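# Four arms unfold a folded crate and latch its corners

## Task

A collapsible crate is lying flat on the floor. Unfold it so that every one of its four side walls stands upright and each of its four corner latches is engaged.

## Robot and tools

Robots and cameras. Four identical i2rt Big YAM arms, arm1, arm2, arm3 and arm4, each with six revolute joints, a two-finger gripper and a wrist camera (arm1_cam_wrist to arm4_cam_wrist). Two fixed room cameras, cam_high and cam_low, look at the scene. Feet (base_link) in the scene frame: arm1 x=-0.344 y=+0.564 z=+0.400; arm2 x=-0.347 y=-0.575 z=+0.384; arm3 x=+0.320 y=+0.573 z=+0.372; arm4 x=+0.356 y=-0.566 z=+0.334. Each foot faces along its own +x; arm1 and arm3 face toward -y, arm2 and arm4 toward +y. A hand reaches roughly 1.0 m from the joint1 axis.

Frame. One shared scene frame, metres, origin on the floor, +z up. Orientations are quaternions in w, x, y, z order. The hand point sits between the finger pads, about 1 cm short of the tips; the fingers extend along the hand's +z and open along its y. Printed hand positions can be off, more so far out.

Joints (radians, absolute; tolerance for done in brackets): joint1_rad -2.879 to 2.879 (±0.045), turns the arm about its foot, positive counter-clockwise seen from above, 0 along the foot's +x. joint2_rad 0 to 3.141 (±0.14), shoulder, 0 points the upper arm backward, larger lifts it up then forward. joint3_rad 0 to 3.019 (±0.09), elbow, 0 is folded, larger opens. joint4_rad -1.692 to 1.57 (±0.055), hand pitch, positive tips fingers up. joint5_rad -1.57 to 1.57 (±0.03), sideways swing, positive to the arm's right. joint6_rad -2.094 to 2.094 (±0.035), hand roll, positive clockwise seen from behind. gripper_m 0 to 0.093 m (±0.003), fingertip gap.

move. Arguments arm1, arm2, arm3, arm4 (each optional, that arm's part) and cameras. An arm you omit keeps its previous command. Inside an arm's part:
- joints: an object of absolute targets keyed by joint name (joint1_rad to joint6_rad in rad, gripper_m in m); list only the keys you want to change.
- min_time_s: 0.1 to 8 s, the shortest duration for that arm's joint motions; used with joints.
- target: one list of seven numbers [x, y, z, qw, qx, qy, qz], an absolute hand pose in the scene frame (metres), in the same form as the printed hand line. The hand travels in a straight line from its current hand_target to it. When target is given, joints may hold only gripper_m.
- speed: top path speed in m/s, 0.002 to 0.5, default 0.25; only allowed with target. Rotation is capped at twice this value in rad/s.
All motions in one call start together. All hand paths in a call finish together, paced by the slowest; each lasts 0.5 to 10 s, and one action at most 15 s. Each step the commanded pose is limited to 100 mm and 20 degrees from the measured hand, so expect the hand to lag, drift, overshoot speed near full stretch, and stop a centimetre or more off. Paths ignore obstacles and other arms. Joint-space moves can swing wide because joints run at different rates.
cameras: a list of names, ["all"] or []; by default none during an action and all for a call with no action. A call with no action returns the full state, images and the scene number. Unknown keys make a call invalid; out-of-range values get it refused, and a refusal cancels the remaining move, wait and finished_scene calls in that reply.

Result lines. Per robot: joint_positions, Joint velocities (rad/s, gripper m/s; "within noise" means at rest), joint torques (N m, arm joints only, with offsets and noise; joints 3 and 4 wrap at ±28), hand, hand_target (pose the held joint targets give), joint_status and hand_status, on_its_own (what the robot did unprompted; "held at" is a target, not a reading). A "move" line lists each moved arm as done or its worst status. "pictures" gives image order; images can be slightly older than the state. Arms under "as last shown" were not commanded and repeat old values. Status words: off_target (stopped short, maybe still pushing); time_out (joints keep near-current targets and keep pushing; send the reported position to relax); not_followed (a safety check withheld targets, reported as "joint command not followed" or "pose unreachable"; the arm may keep trying); limit_stop_at_motor_heat (resend the target).

Gripper. Gripping a rigid part, the reading is up to 0.005 m under the part's width (some read up to 0.002 over); closed on nothing it reads 0.000 to 0.003. Full force comes about 0.005 m below the first-contact reading. Open well above the reading to release.

wait: seconds 0 to 10, optional cameras; commands nothing new. zoom_image: camera name and region [x0, y0, x1, y1] in pixels (images are 672x504, origin top-left, region at most 504 by 504); only cameras in the latest images. read_manual: returns licence texts only. finished_scene: scene number; irreversible, and the crate must stay assembled without help.

Cautions. Arms do not stop on contact and can push hard. Never let two robots press on each other, including one gripper closing on another's fingers; the collision check may be late and ignores fingers, housings and wrist cameras. Avoid hard hits, slams, dropping or releasing moving parts, and letting anything fall far. Sustained loads, stretched poses or pushing at unreachable goals heat motors: a MOTOR HOT line warns at 85 °C, and at 100 °C an OVER-TEMPERATURE FAULT drops that arm for 30 to 60 s or more. While you reason, arms hold their last command.

Each tool is called after "Call:" as name([rows], argument=value, ...), one row to a line, values as JSON.

## Session

Call:
move()

Scene clock: 0.00 s.
Joint torques (N m): no reading
Motor temperatures (°C): arm1=[27 28 28 28 23 23 25] | arm2=[24 25 23 25 28 27 25] | arm3=[26 24 27 24 26 24 27] | arm4=[25 26 26 31 26 25 27]
Heat: arm1: hottest joint2_rad 28 °C; arm2: hottest joint5_rad 28 °C; arm3: hottest joint3_rad 27 °C; arm4: hottest joint4_rad 31 °C.
Joint velocities: within noise
arm1.joint_positions: joint1_rad=-0.585 joint2_rad=+0.620 joint3_rad=+1.408 joint4_rad=-1.557 joint5_rad=+0.191 joint6_rad=-0.040 gripper_m=+0.09396
arm1.joint_status: not commanded
arm1.hand: x=-0.4494 y=+0.3976 z=+0.9080 quat_wxyz=(-0.135, -0.774, -0.490, +0.379) (m; scene frame)
arm1.hand_target: x=-0.4487 y=+0.3992 z=+0.9183 quat_wxyz=(-0.142, -0.770, -0.486, +0.388) (m; scene frame)
arm1.hand_status: not commanded
arm2.joint_positions: joint1_rad=+0.742 joint2_rad=+0.634 joint3_rad=+1.438 joint4_rad=-1.211 joint5_rad=-0.133 joint6_rad=-0.320 gripper_m=+0.09396
arm2.joint_status: not commanded
arm2.hand: x=-0.5071 y=-0.3840 z=+0.9710 quat_wxyz=(-0.284, +0.802, -0.229, -0.472) (m; scene frame)
arm2.hand_target: x=-0.5054 y=-0.3866 z=+0.9838 quat_wxyz=(-0.292, +0.795, -0.226, -0.481) (m; scene frame)
arm2.hand_status: not commanded
arm3.joint_positions: joint1_rad=+0.368 joint2_rad=+0.623 joint3_rad=+1.401 joint4_rad=-1.238 joint5_rad=-0.070 joint6_rad=+0.635 gripper_m=+0.09396
arm3.joint_status: not commanded
arm3.hand: x=+0.3681 y=+0.3300 z=+0.9365 quat_wxyz=(-0.499, -0.717, -0.455, +0.173) (m; scene frame)
arm3.hand_target: x=+0.3677 y=+0.3328 z=+0.9460 quat_wxyz=(-0.508, -0.712, -0.452, +0.176) (m; scene frame)
arm3.hand_status: not commanded
arm4.joint_positions: joint1_rad=+0.790 joint2_rad=+0.548 joint3_rad=+1.366 joint4_rad=-1.267 joint5_rad=+0.241 joint6_rad=-0.097 gripper_m=+0.09396
arm4.joint_status: not commanded
arm4.hand: x=+0.1989 y=-0.4149 z=+0.8936 quat_wxyz=(-0.270, +0.802, -0.260, -0.465) (m; scene frame)
arm4.hand_target: x=+0.2019 y=-0.4169 z=+0.9028 quat_wxyz=(-0.272, +0.796, -0.260, -0.474) (m; scene frame)
arm4.hand_status: not commanded
pictures: arm1_cam_wrist, arm2_cam_wrist, arm3_cam_wrist, arm4_cam_wrist, cam_high, cam_low

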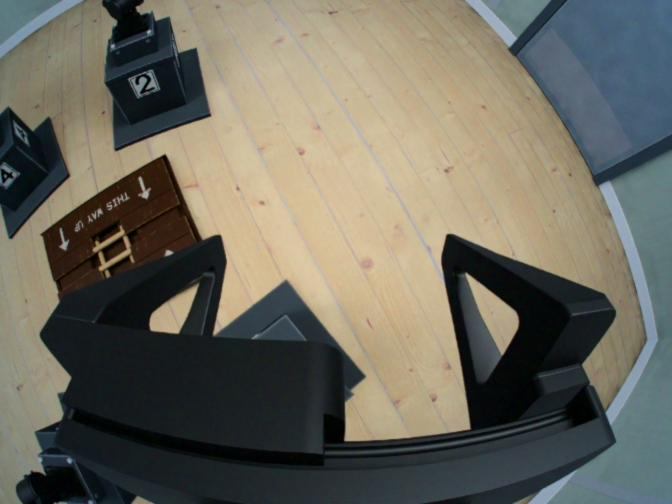

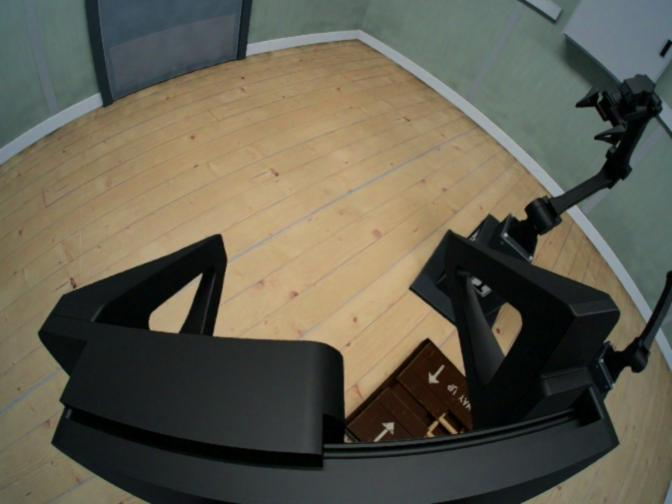

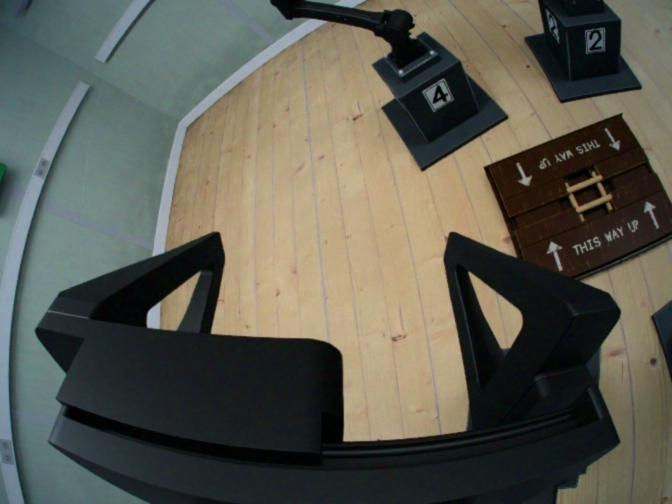

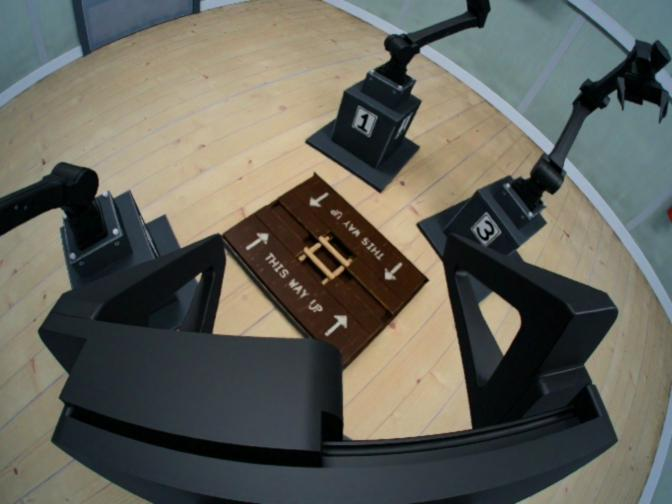

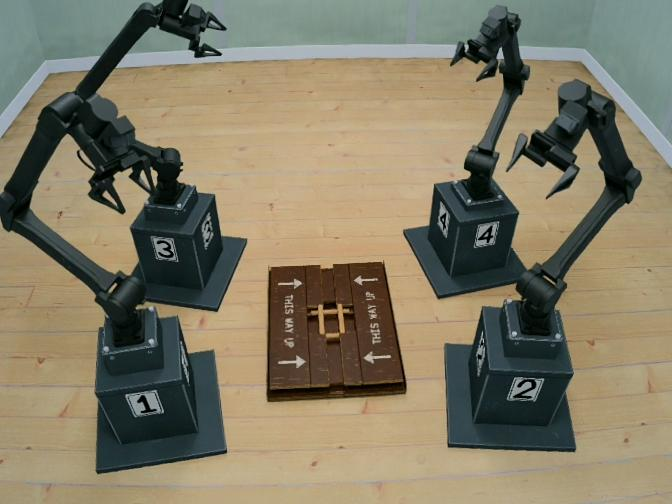

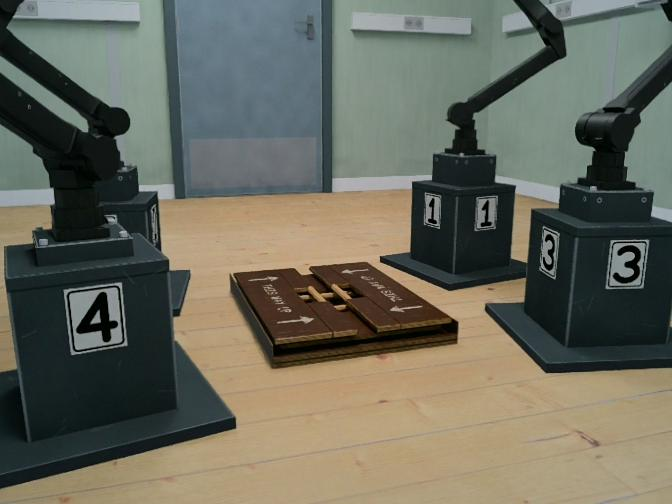

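Call:
zoom_image(camera="cam_high", region=[240, 240, 430, 420])

Call:
zoom_image(camera="cam_low", region=[210, 240, 480, 380])

Call:
zoom_image(camera="arm4_cam_wrist", region=[210, 160, 440, 370])

Scaled by 2.653 from the camera's 672x504 image, which has a finer 960x720 frame.

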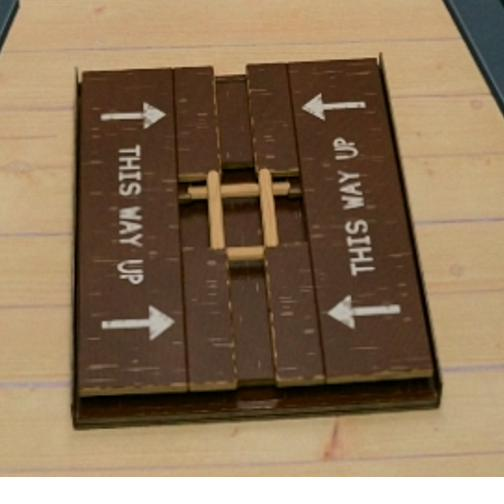

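Scaled by 1.867 from the camera's 672x504 image, which has a finer 960x720 frame.

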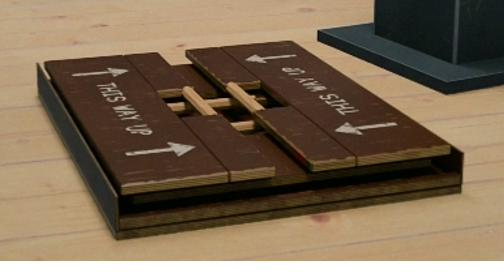

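Scaled by 2.191 from the camera's 672x504 image, which has a finer 960x720 frame.

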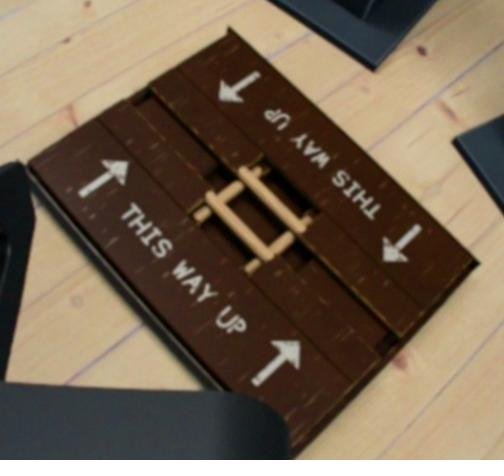

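Call:
zoom_image(camera="cam_high", region=[80, 260, 240, 480])

Call:
zoom_image(camera="cam_high", region=[430, 260, 590, 480])

Call:
zoom_image(camera="cam_high", region=[110, 140, 260, 320])

Call:
zoom_image(camera="cam_high", region=[390, 140, 540, 320])

Scaled by 2.291 from the camera's 672x504 image, which has a finer 960x720 frame.

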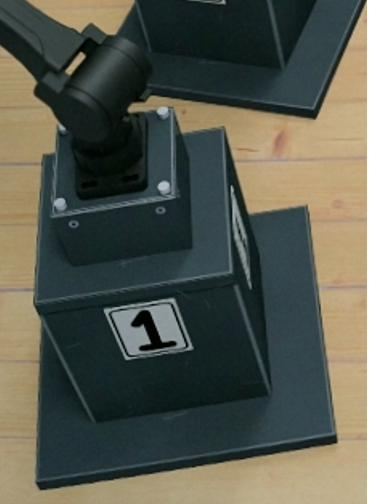

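Scaled by 2.291 from the camera's 672x504 image, which has a finer 960x720 frame.

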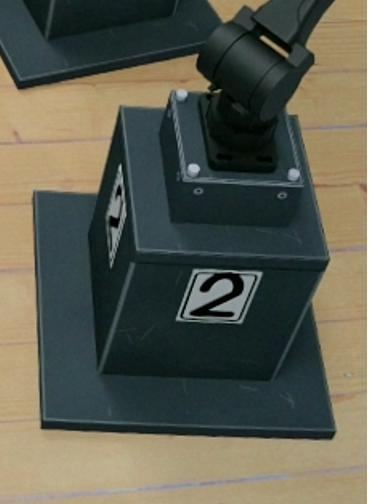

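Scaled by 2.800 from the camera's 672x504 image, which has a finer 960x720 frame.

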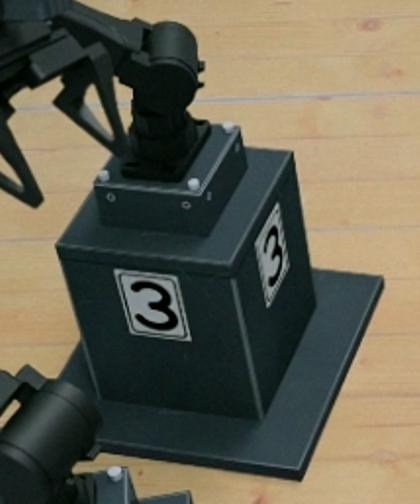

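Scaled by 2.800 from the camera's 672x504 image, which has a finer 960x720 frame.

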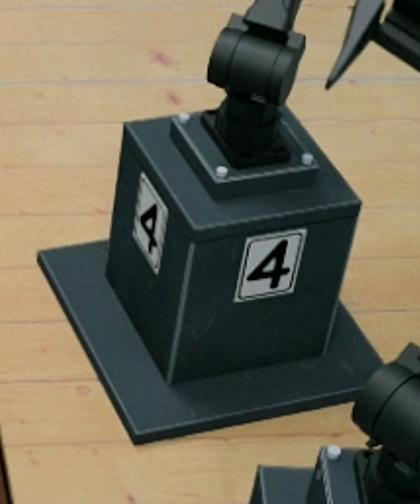

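Call:
move(arm1={"target": [-0.05, 0.12, 0.45, 0, 0, 1, 0], "speed": 0.35}, arm4={"target": [0.02, -0.15, 0.45, 0, 1, 0, 0], "speed": 0.35}, cameras=["arm1_cam_wrist", "arm4_cam_wrist", "cam_high", "cam_low"])

Scene clock: 45.90 s.
Joint torques (N m): arm1=[0.5 -18.96 10.81 0.06 0.01 -0.01] | arm2=[-0.09 1.2 7.8 1.83 -0.04 -0.01] | arm3=[-0.56 -0.32 7.86 2.47 0.11 -0.01] | arm4=[2.2 -15.68 13.3 -0.57 -0.08 -0.11]
Motor temperatures (°C): arm1=[27 28 31 28 23 23 25] | arm2=[24 25 25 25 28 26 25] | arm3=[26 24 31 24 26 23 27] | arm4=[25 26 30 31 26 25 27]
Heat: arm1: hottest joint3_rad 31 °C; arm2: hottest joint5_rad 28 °C; arm3: hottest joint3_rad 31 °C; arm4: hottest joint4_rad 31 °C.
move: arm1 off_target; arm4 off_target
Joint velocities: within noise
arm1.joint_positions: joint1_rad=+0.393 joint2_rad=+1.852 joint3_rad=+1.324 joint4_rad=-1.088 joint5_rad=+0.002 joint6_rad=-0.969 gripper_m=+0.09397
arm1.joint_status: not commanded
arm1.hand: x=-0.0655 y=+0.1361 z=+0.4362 quat_wxyz=(+0.016, -0.012, -1.000, -0.015) (m; scene frame)
arm1.hand_target: x=-0.0516 y=+0.1230 z=+0.4477 quat_wxyz=(+0.006, -0.001, -1.000, -0.003) (m; scene frame)
arm1.hand_status: off_target (0.026 m and 2.9 deg from the pose sent, 0.668 m and 121.3 deg at the start)
arm2, arm3: as last shown
arm4.joint_positions: joint1_rad=+0.458 joint2_rad=+1.782 joint3_rad=+1.422 joint4_rad=-1.244 joint5_rad=-0.003 joint6_rad=-0.861 gripper_m=+0.09396
arm4.joint_status: not commanded
arm4.hand: x=+0.0370 y=-0.1597 z=+0.4387 quat_wxyz=(+0.014, +1.000, -0.022, +0.009) (m; scene frame)
arm4.hand_target: x=+0.0246 y=-0.1501 z=+0.4478 quat_wxyz=(+0.004, +1.000, -0.009, +0.003) (m; scene frame)
arm4.hand_status: off_target (0.023 m and 3.2 deg from the pose sent, 0.547 m and 73.4 deg at the start)
pictures: arm1_cam_wrist, arm4_cam_wrist, cam_high, cam_low

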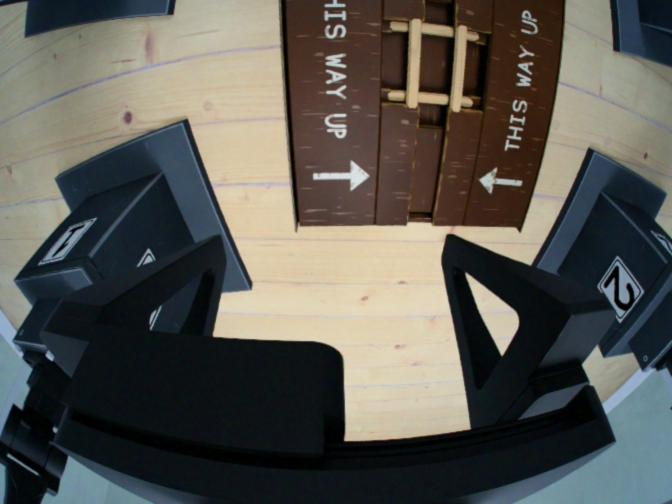

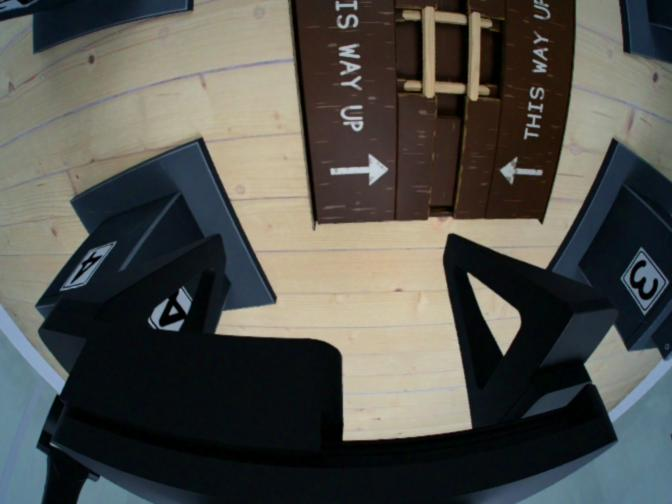

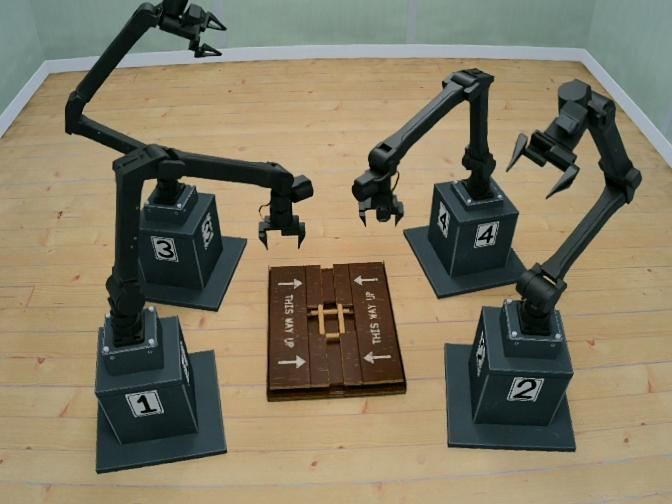

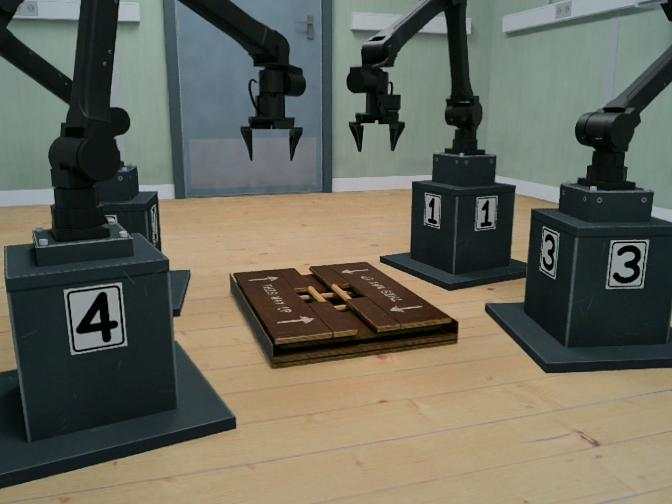

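Call:
zoom_image(camera="arm1_cam_wrist", region=[280, 0, 570, 240])

Call:
zoom_image(camera="arm4_cam_wrist", region=[380, 0, 580, 120])

Call:
zoom_image(camera="cam_low", region=[280, 250, 400, 340])

Call:
zoom_image(camera="cam_high", region=[290, 290, 370, 350])

Scaled by 1.738 from the camera's 672x504 image, which has a finer 960x720 frame.

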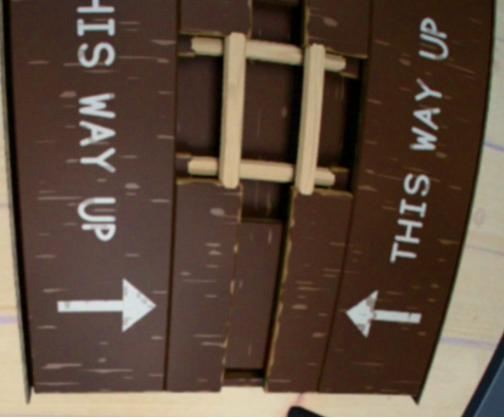

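Scaled by 2.520 from the camera's 672x504 image, which has a finer 960x720 frame.

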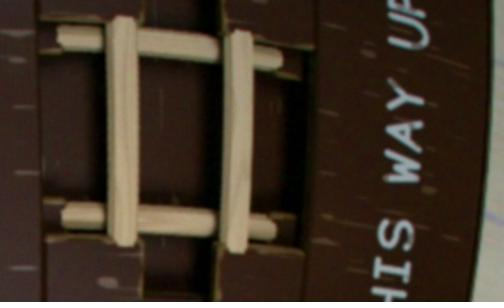

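Scaled by 4.200 from the camera's 672x504 image, which has a finer 960x720 frame.

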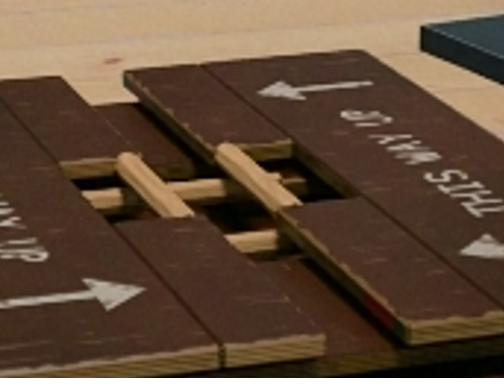

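Scaled by 6.300 from the camera's 672x504 image, which has a finer 960x720 frame.

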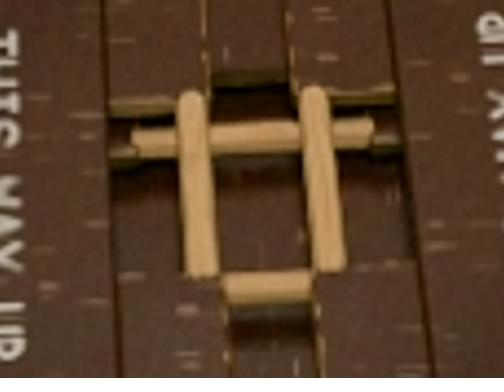

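Call:
zoom_image(camera="cam_high", region=[240, 140, 420, 280])

Scaled by 2.800 from the camera's 672x504 image, which has a finer 960x720 frame.

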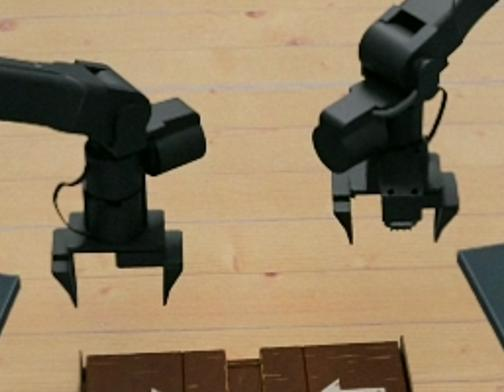

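Call:
move(arm1={"target": [-0.026, 0.030, 0.175, 0, 0, 0.9914, -0.1305], "speed": 0.3, "joints": {"gripper_m": 0.05}}, arm4={"target": [-0.057, -0.083, 0.24, -0.1305, 0.9914, 0, 0], "speed": 0.3, "joints": {"gripper_m": 0.05}}, cameras=["arm1_cam_wrist", "arm4_cam_wrist", "cam_high", "cam_low"])

Scene clock: 99.90 s.
Joint torques (N m): arm1=[-0.26 -23.12 7.06 1.46 0.23 -0.02] | arm2=[-0.03 1.26 7.83 1.83 -0.03 -0.01] | arm3=[-0.5 -0.09 7.91 2.41 0.11 0] | arm4=[2.14 -19.66 10.96 0.69 0.03 0.32]
Motor temperatures (°C): arm1=[27 29 34 28 23 23 25] | arm2=[24 25 26 25 28 26 25] | arm3=[26 24 32 24 26 23 27] | arm4=[25 27 33 31 26 25 27]
Heat: arm1: hottest joint3_rad 34 °C; arm2: hottest joint5_rad 28 °C; arm3: hottest joint3_rad 32 °C; arm4: hottest joint3_rad 33 °C.
move: arm1 off_target; arm4 off_target
Joint velocities: within noise
arm1.joint_positions: joint1_rad=+0.393 joint2_rad=+2.412 joint3_rad=+1.408 joint4_rad=-0.387 joint5_rad=+0.125 joint6_rad=-1.000 gripper_m=+0.05006
arm1.joint_status: all done
arm1.hand: x=-0.0368 y=+0.0493 z=+0.1687 quat_wxyz=(+0.006, -0.002, -0.994, +0.112) (m; scene frame)
arm1.hand_target: x=-0.0261 y=+0.0334 z=+0.1745 quat_wxyz=(-0.003, +0.005, -0.992, +0.128) (m; scene frame)
arm1.hand_status: off_target (0.023 m and 2.2 deg from the pose sent, 0.285 m and 16.9 deg at the start)
arm2, arm3: as last shown
arm4.joint_positions: joint1_rad=+0.545 joint2_rad=+2.180 joint3_rad=+1.434 joint4_rad=-0.666 joint5_rad=+0.169 joint6_rad=-0.858 gripper_m=+0.05007
arm4.joint_status: all done
arm4.hand: x=-0.0417 y=-0.0982 z=+0.2347 quat_wxyz=(-0.115, +0.993, +0.013, +0.010) (m; scene frame)
arm4.hand_target: x=-0.0565 y=-0.0859 z=+0.2395 quat_wxyz=(-0.129, +0.992, +0.005, -0.003) (m; scene frame)
arm4.hand_status: off_target (0.022 m and 2.6 deg from the pose sent, 0.233 m and 16.8 deg at the start)
pictures: arm1_cam_wrist, arm4_cam_wrist, cam_high, cam_low

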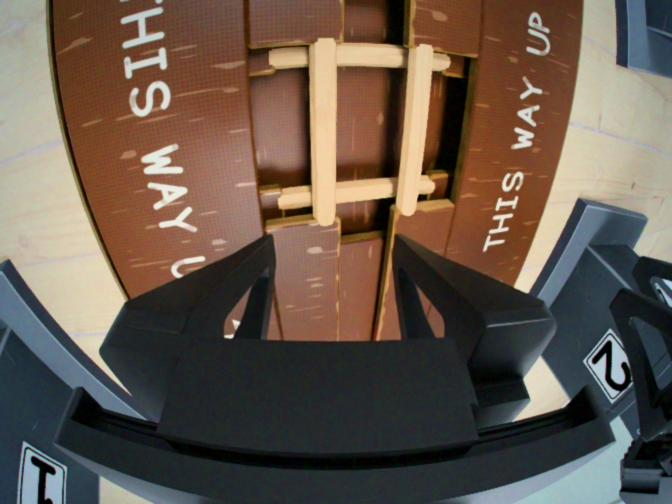

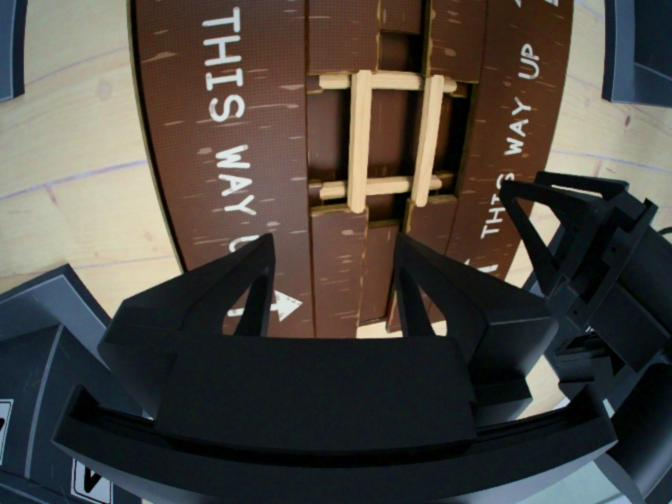

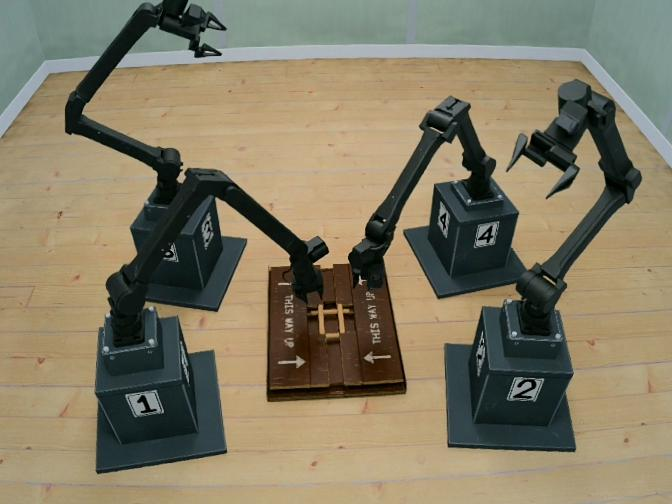

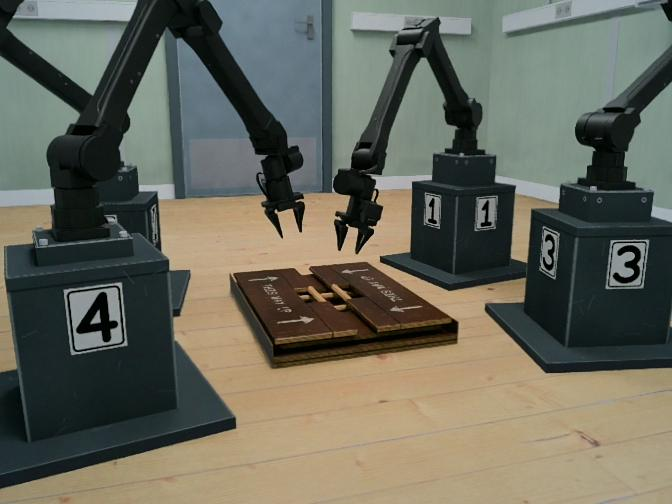

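Call:
move(arm1={"target": [-0.016, 0.028, 0.116, 0, 0, 0.9914, -0.1305], "speed": 0.2}, arm4={"target": [-0.055, -0.066, 0.22, -0.1305, 0.9914, 0, 0], "speed": 0.2}, cameras=["arm1_cam_wrist", "arm4_cam_wrist", "cam_high", "cam_low"])

Scene clock: 108.97 s.
Joint torques (N m): arm1=[1.2 -23.71 6.83 1.24 0.28 0.14] | arm2=[-0.03 1.32 7.8 1.83 -0.04 -0.01] | arm3=[-0.44 -0.32 7.91 2.44 0.1 0.02] | arm4=[1.26 -19.14 11.21 0.66 0.03 0.17]
Motor temperatures (°C): arm1=[27 30 33 28 23 23 25] | arm2=[24 25 26 25 27 26 25] | arm3=[26 24 32 24 26 23 27] | arm4=[25 27 33 31 26 25 27]
Heat: arm1: hottest joint3_rad 33 °C; arm2: hottest joint5_rad 27 °C; arm3: hottest joint3_rad 32 °C; arm4: hottest joint3_rad 33 °C.
move: arm1 off_target; arm4 off_target
Joint velocities: within noise
arm1.joint_positions: joint1_rad=+0.398 joint2_rad=+2.551 joint3_rad=+1.500 joint4_rad=-0.338 joint5_rad=+0.134 joint6_rad=-1.000 gripper_m=+0.05006
arm1.joint_status: not commanded
arm1.hand: x=-0.0308 y=+0.0415 z=+0.1121 quat_wxyz=(+0.009, +0.000, -0.993, +0.115) (m; scene frame)
arm1.hand_target: x=-0.0155 y=+0.0290 z=+0.1168 quat_wxyz=(-0.001, +0.001, -0.991, +0.131) (m; scene frame)
arm1.hand_status: off_target (0.020 m and 2.1 deg from the pose sent, 0.061 m and 2.2 deg at the start)
arm2, arm3: as last shown
arm4.joint_positions: joint1_rad=+0.534 joint2_rad=+2.228 joint3_rad=+1.481 joint4_rad=-0.652 joint5_rad=+0.172 joint6_rad=-0.858 gripper_m=+0.05007
arm4.joint_status: not commanded
arm4.hand: x=-0.0471 y=-0.0818 z=+0.2221 quat_wxyz=(-0.121, +0.993, +0.007, +0.007) (m; scene frame)
arm4.hand_target: x=-0.0535 y=-0.0663 z=+0.2195 quat_wxyz=(-0.130, +0.991, -0.001, +0.000) (m; scene frame)
arm4.hand_status: off_target (0.018 m and 1.6 deg from the pose sent, 0.038 m and 2.6 deg at the start)
pictures: arm1_cam_wrist, arm4_cam_wrist, cam_high, cam_low

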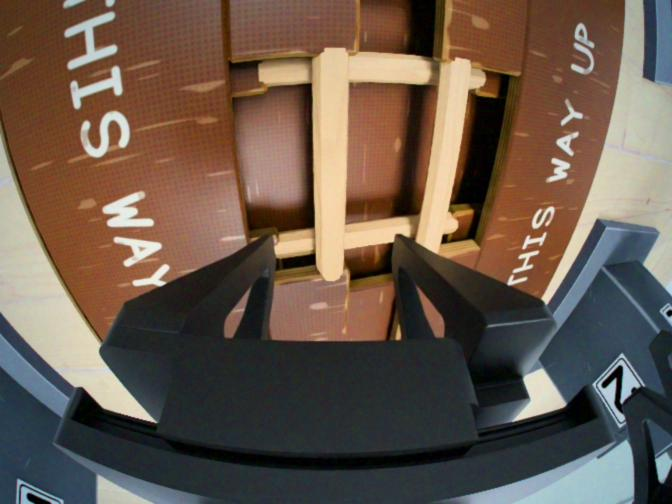

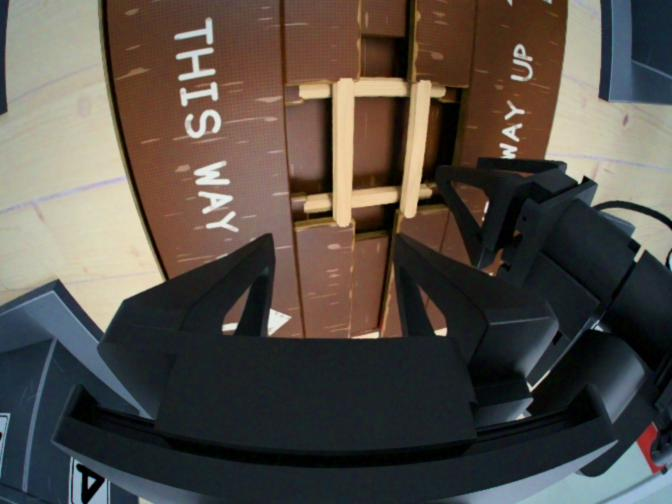

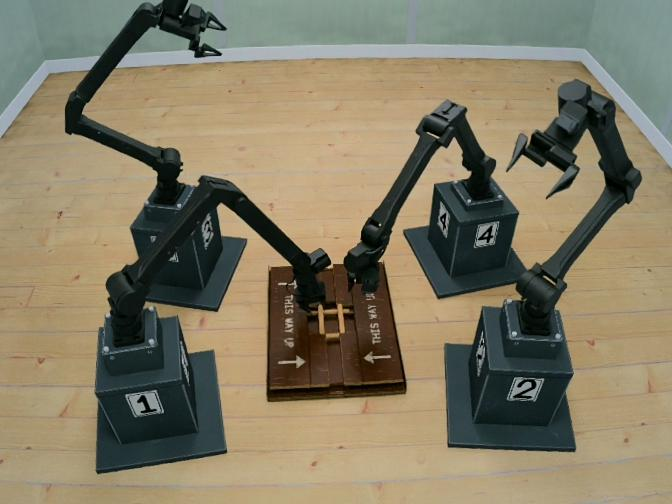

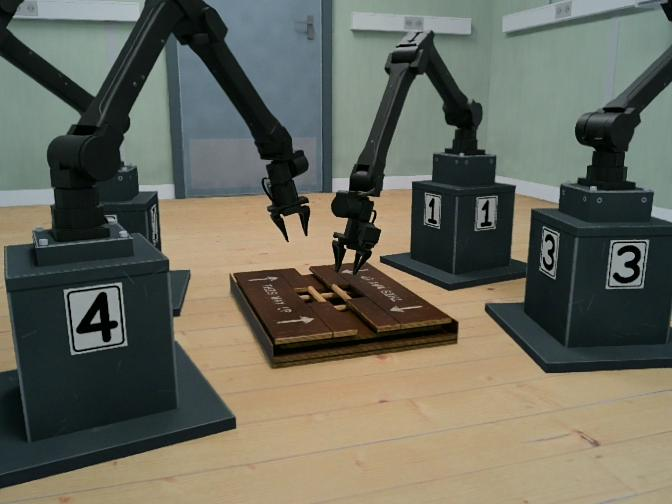

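Call:
zoom_image(camera="cam_low", region=[250, 180, 470, 370])

Call:
zoom_image(camera="cam_high", region=[260, 230, 400, 350])

Scaled by 2.291 from the camera's 672x504 image, which has a finer 960x720 frame.

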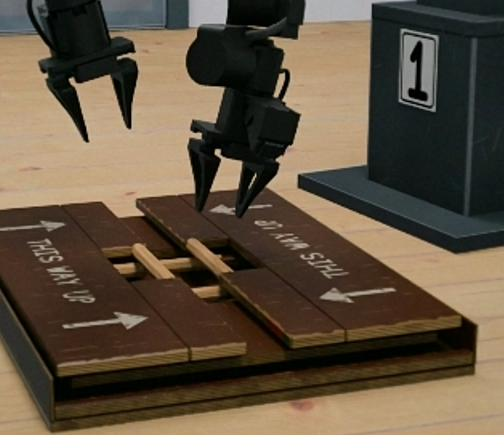

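Scaled by 3.600 from the camera's 672x504 image, which has a finer 960x720 frame.

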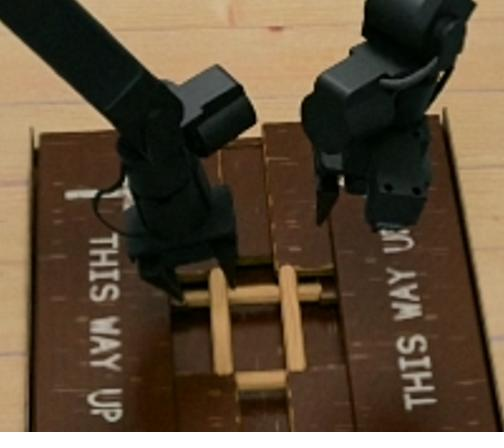

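Call:
move(arm1={"target": [-0.006, 0.0195, 0.063, 0, 0, 0.9914, -0.1305], "speed": 0.15}, cameras=["arm1_cam_wrist", "cam_high", "cam_low"])

Call:
zoom_image(camera="cam_low", region=[280, 200, 420, 340])

Call:
zoom_image(camera="arm1_cam_wrist", region=[200, 100, 480, 320])

Scene clock: 115.13 s.
Joint torques (N m): arm1=[0.56 -24.18 6.68 1.21 0.22 0.21] | arm2=[-0.09 1.26 7.82 1.83 -0.04 -0.01] | arm3=[-0.56 0.09 7.83 2.41 0.15 0.01] | arm4=[1.14 -19.14 11.21 0.68 0.03 0.17]
Motor temperatures (°C): arm1=[27 31 34 28 23 23 25] | arm2=[24 25 26 25 27 26 25] | arm3=[26 24 32 24 26 23 27] | arm4=[25 27 33 31 26 25 27]
Heat: arm1: hottest joint3_rad 34 °C; arm2: hottest joint5_rad 27 °C; arm3: hottest joint3_rad 32 °C; arm4: hottest joint3_rad 33 °C.
move: arm1 off_target
Joint velocities: within noise
arm1.joint_positions: joint1_rad=+0.402 joint2_rad=+2.689 joint3_rad=+1.624 joint4_rad=-0.321 joint5_rad=+0.137 joint6_rad=-1.000 gripper_m=+0.05006
arm1.joint_status: not commanded
arm1.hand: x=-0.0214 y=+0.0307 z=+0.0597 quat_wxyz=(+0.009, +0.002, -0.993, +0.117) (m; scene frame)
arm1.hand_target: x=-0.0076 y=+0.0207 z=+0.0623 quat_wxyz=(+0.001, +0.000, -0.992, +0.130) (m; scene frame)
arm1.hand_status: off_target (0.019 m and 1.9 deg from the pose sent, 0.059 m and 2.1 deg at the start)
arm2, arm3: as last shown
arm4.joint_positions: joint1_rad=+0.531 joint2_rad=+2.228 joint3_rad=+1.481 joint4_rad=-0.652 joint5_rad=+0.172 joint6_rad=-0.858 gripper_m=+0.05007
arm4.joint_status: not commanded
arm4.hand: x=-0.0456 y=-0.0806 z=+0.2221 quat_wxyz=(-0.121, +0.993, +0.006, +0.007) (m; scene frame)
arm4.hand_target: x=-0.0525 y=-0.0655 z=+0.2195 quat_wxyz=(-0.130, +0.991, -0.002, +0.000) (m; scene frame)
arm4.hand_status: not commanded
pictures: arm1_cam_wrist, cam_high, cam_low

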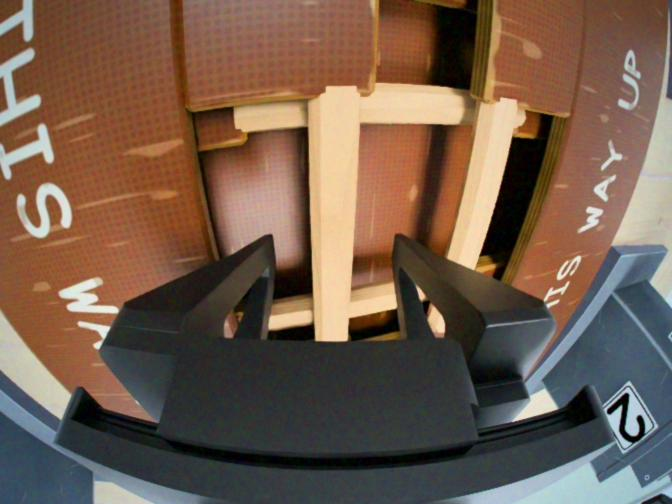

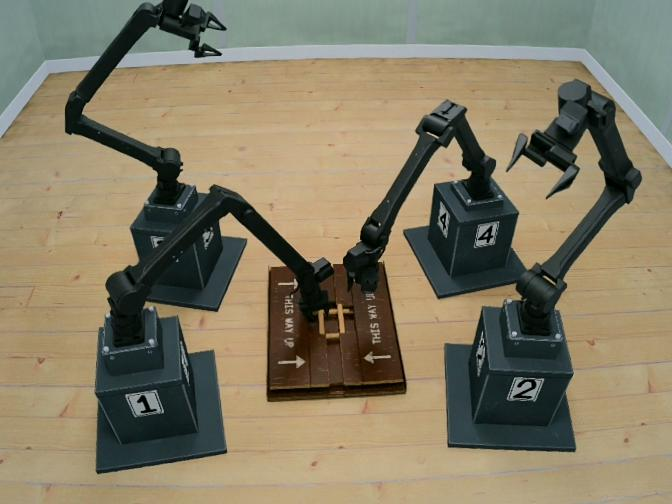

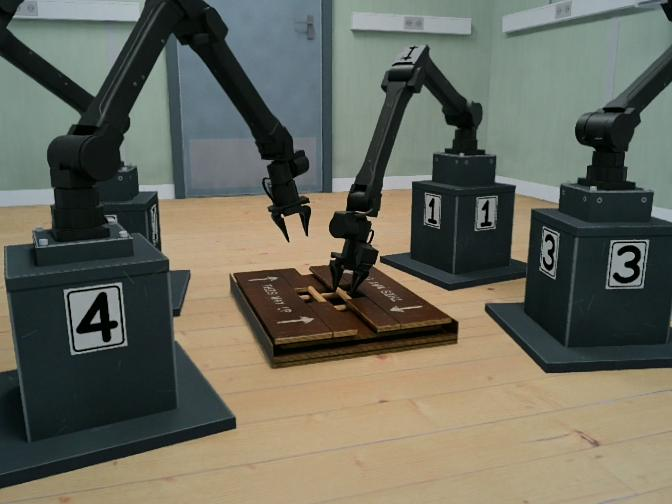

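Scaled by 3.600 from the camera's 672x504 image, which has a finer 960x720 frame.

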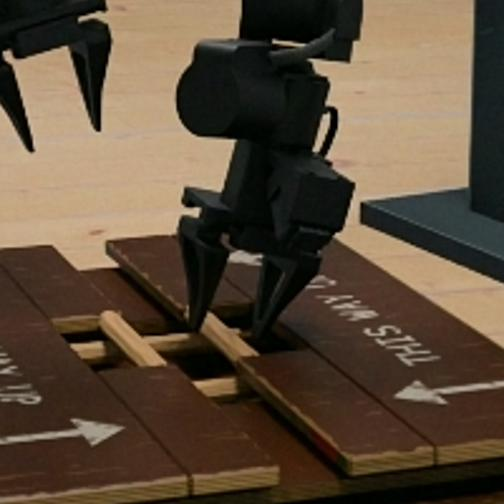

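Scaled by 1.800 from the camera's 672x504 image, which has a finer 960x720 frame.

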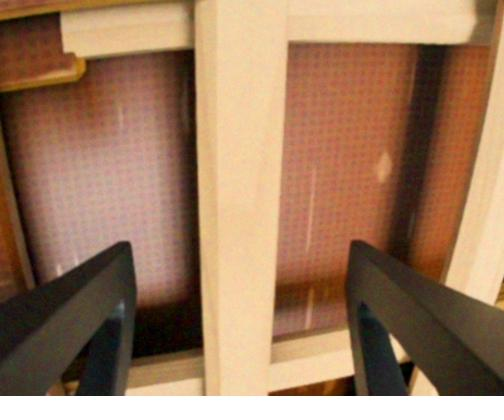

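Call:
move(arm1={"target": [-0.006, 0.0155, 0.0415, 0, 0, 0.9914, -0.1305], "speed": 0.1}, cameras=["arm1_cam_wrist", "cam_high", "cam_low"])

Call:
zoom_image(camera="cam_low", region=[300, 240, 400, 320])

Call:
zoom_image(camera="arm1_cam_wrist", region=[200, 100, 480, 350])

Scene clock: 128.40 s.
Joint torques (N m): arm1=[0.38 -24.35 6.75 1.32 0.17 0.17] | arm2=[-0.09 1.26 7.82 1.83 -0.04 -0.01] | arm3=[-0.44 0.38 7.83 2.36 0.14 -0.02] | arm4=[1.2 -19.19 11.21 0.66 0.03 0.17]
Motor temperatures (°C): arm1=[27 31 33 28 23 23 25] | arm2=[24 25 26 25 27 26 25] | arm3=[26 24 32 24 26 23 27] | arm4=[25 28 32 30 26 25 27]
Heat: arm1: hottest joint3_rad 33 °C; arm2: hottest joint5_rad 27 °C; arm3: hottest joint3_rad 32 °C; arm4: hottest joint3_rad 32 °C.
move: arm1 off_target
Joint velocities: within noise
arm1.joint_positions: joint1_rad=+0.402 joint2_rad=+2.735 joint3_rad=+1.674 joint4_rad=-0.319 joint5_rad=+0.137 joint6_rad=-1.000 gripper_m=+0.05006
arm1.joint_status: not commanded
arm1.hand: x=-0.0178 y=+0.0251 z=+0.0434 quat_wxyz=(+0.008, +0.002, -0.993, +0.119) (m; scene frame)
arm1.hand_target: x=-0.0057 y=+0.0153 z=+0.0427 quat_wxyz=(-0.001, +0.000, -0.991, +0.131) (m; scene frame)
arm1.hand_status: off_target (0.015 m and 1.6 deg from the pose sent, 0.028 m and 1.9 deg at the start)
arm2, arm3, arm4: as last shown
pictures: arm1_cam_wrist, cam_high, cam_low

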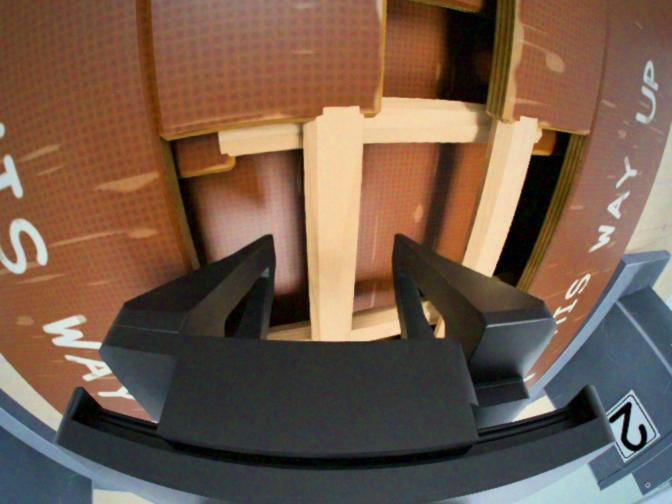

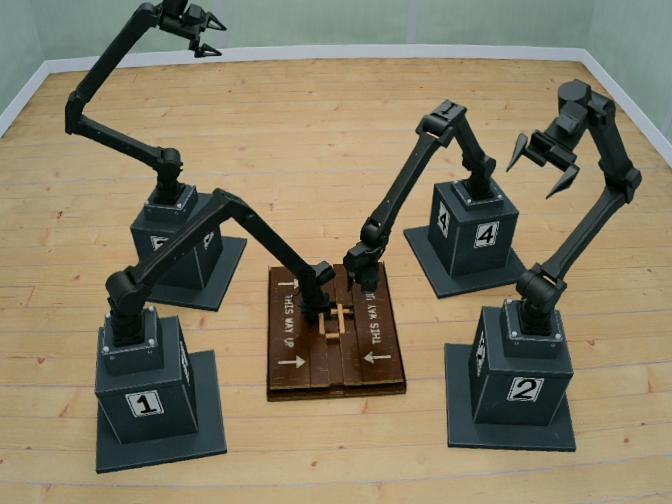

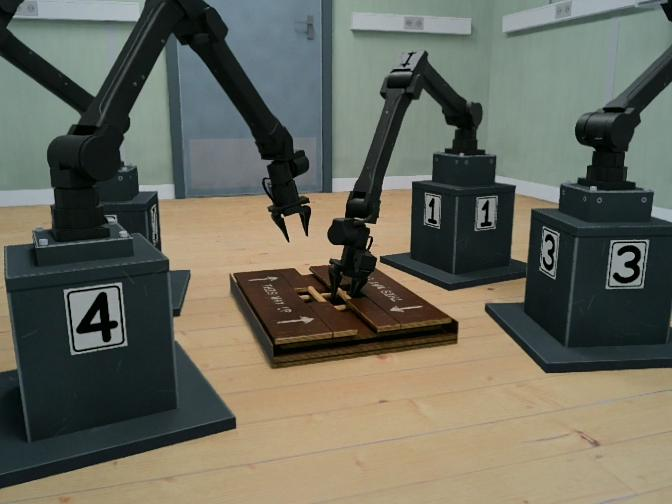

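Scaled by 5.040 from the camera's 672x504 image, which has a finer 960x720 frame.

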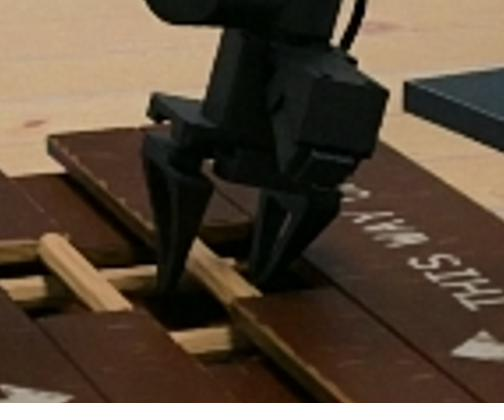

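Scaled by 1.800 from the camera's 672x504 image, which has a finer 960x720 frame.

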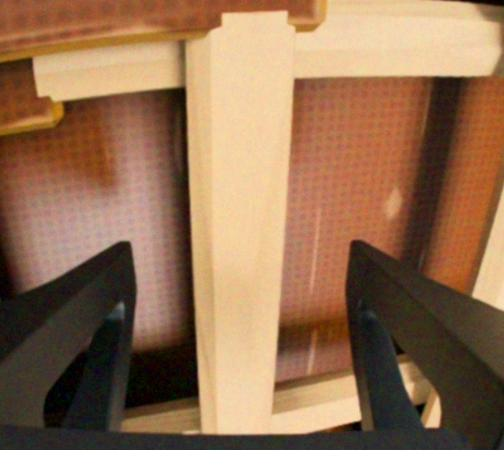

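Call:
move(arm1={"target": [-0.006, 0.0135, 0.0325, 0, 0, 0.9914, -0.1305], "speed": 0.1})

Call:
move(arm1={"joints": {"gripper_m": 0.012}}, cameras=["arm1_cam_wrist", "cam_low"])

Call:
zoom_image(camera="cam_low", region=[300, 240, 400, 320])

Scene clock: 131.30 s.
Joint torques (N m): arm1=[0.03 -23.53 6.86 1.57 0.15 0.15] | arm2=[-0.03 1.26 7.82 1.84 -0.04 -0.01] | arm3=[-0.91 0.15 7.86 2.35 0.15 0.01] | arm4=[1.2 -19.19 11.21 0.66 0.02 0.17]
Motor temperatures (°C): arm1=[27 31 33 28 23 23 25] | arm2=[24 25 26 25 27 26 25] | arm3=[26 24 32 24 26 23 27] | arm4=[25 28 32 30 26 25 26]
Heat: arm1: hottest joint3_rad 33 °C; arm2: hottest joint5_rad 27 °C; arm3: hottest joint3_rad 32 °C; arm4: hottest joint3_rad 32 °C.
move: arm1 off_target
Joint velocities: within noise
arm1.joint_positions: joint1_rad=+0.402 joint2_rad=+2.758 joint3_rad=+1.694 joint4_rad=-0.319 joint5_rad=+0.137 joint6_rad=-1.000 gripper_m=+0.05006
arm1.joint_status: not commanded
arm1.hand: x=-0.0178 y=+0.0249 z=+0.0340 quat_wxyz=(+0.009, +0.002, -0.993, +0.118) (m; scene frame)
arm1.hand_target: x=-0.0068 y=+0.0149 z=+0.0321 quat_wxyz=(+0.001, +0.000, -0.992, +0.130) (m; scene frame)
arm1.hand_status: off_target (0.017 m and 1.8 deg from the pose sent, 0.020 m and 1.6 deg at the start)
arm2, arm3, arm4: as last shown
pictures: none

Scene clock: 131.93 s.
Joint torques (N m): arm1=[-0.15 -24.06 6.98 1.61 0.15 0.13] | arm2=[-0.09 1.32 7.8 1.83 -0.03 -0.01] | arm3=[-0.73 0.32 7.88 2.37 0.11 0.01] | arm4=[1.2 -19.19 11.21 0.66 0.03 0.17]
Motor temperatures (°C): arm1=[27 31 33 28 23 23 25] | arm2=[24 25 26 25 27 26 25] | arm3=[26 24 32 24 26 23 27] | arm4=[25 28 32 30 26 25 26]
Heat: arm1: hottest joint3_rad 33 °C; arm2: hottest joint5_rad 27 °C; arm3: hottest joint3_rad 32 °C; arm4: hottest joint3_rad 32 °C.
move: arm1 off_target
Joint velocities: within noise
arm1.joint_positions: joint1_rad=+0.402 joint2_rad=+2.758 joint3_rad=+1.695 joint4_rad=-0.318 joint5_rad=+0.140 joint6_rad=-0.989 gripper_m=+0.01665
arm1.joint_status: gripper_m off_target (ended at +0.01667, target +0.01200)
arm1.hand: x=-0.0176 y=+0.0236 z=+0.0345 quat_wxyz=(+0.009, -0.004, -0.993, +0.120) (m; scene frame)
arm1.hand_target: x=-0.0072 y=+0.0143 z=+0.0323 quat_wxyz=(+0.001, -0.005, -0.991, +0.131) (m; scene frame)
arm1.hand_status: not commanded
arm2, arm3, arm4: as last shown
pictures: arm1_cam_wrist, cam_low

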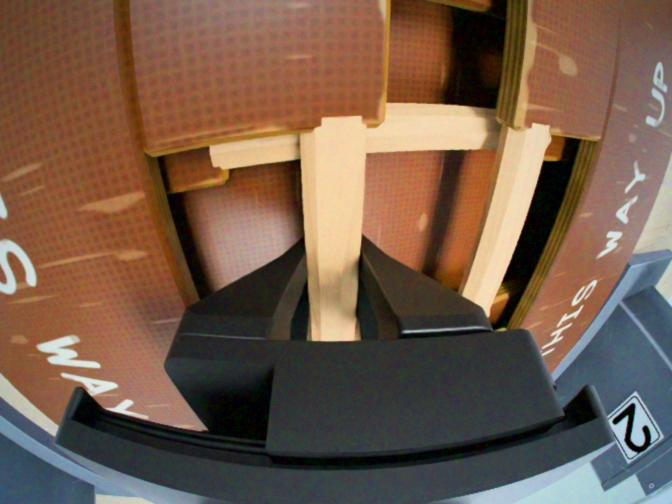

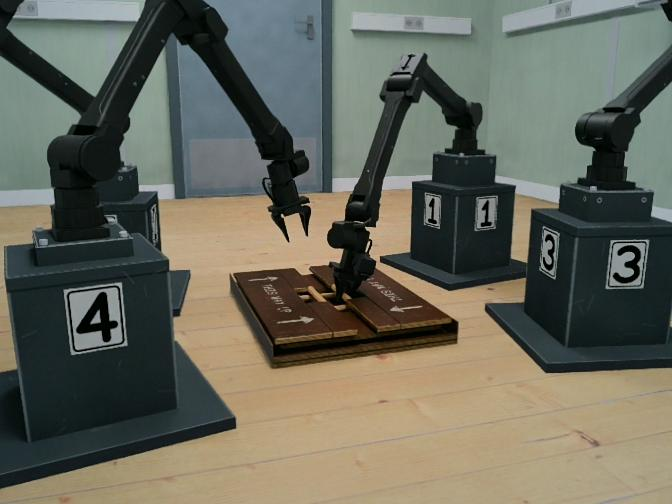

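Scaled by 5.040 from the camera's 672x504 image, which has a finer 960x720 frame.

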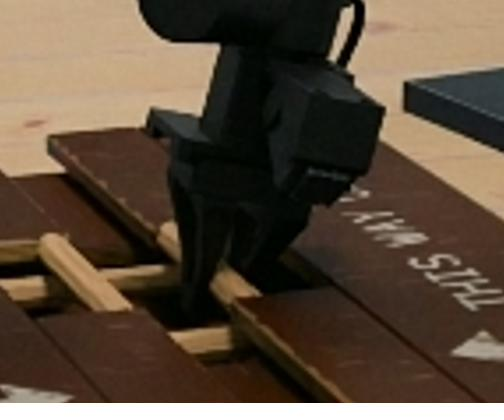

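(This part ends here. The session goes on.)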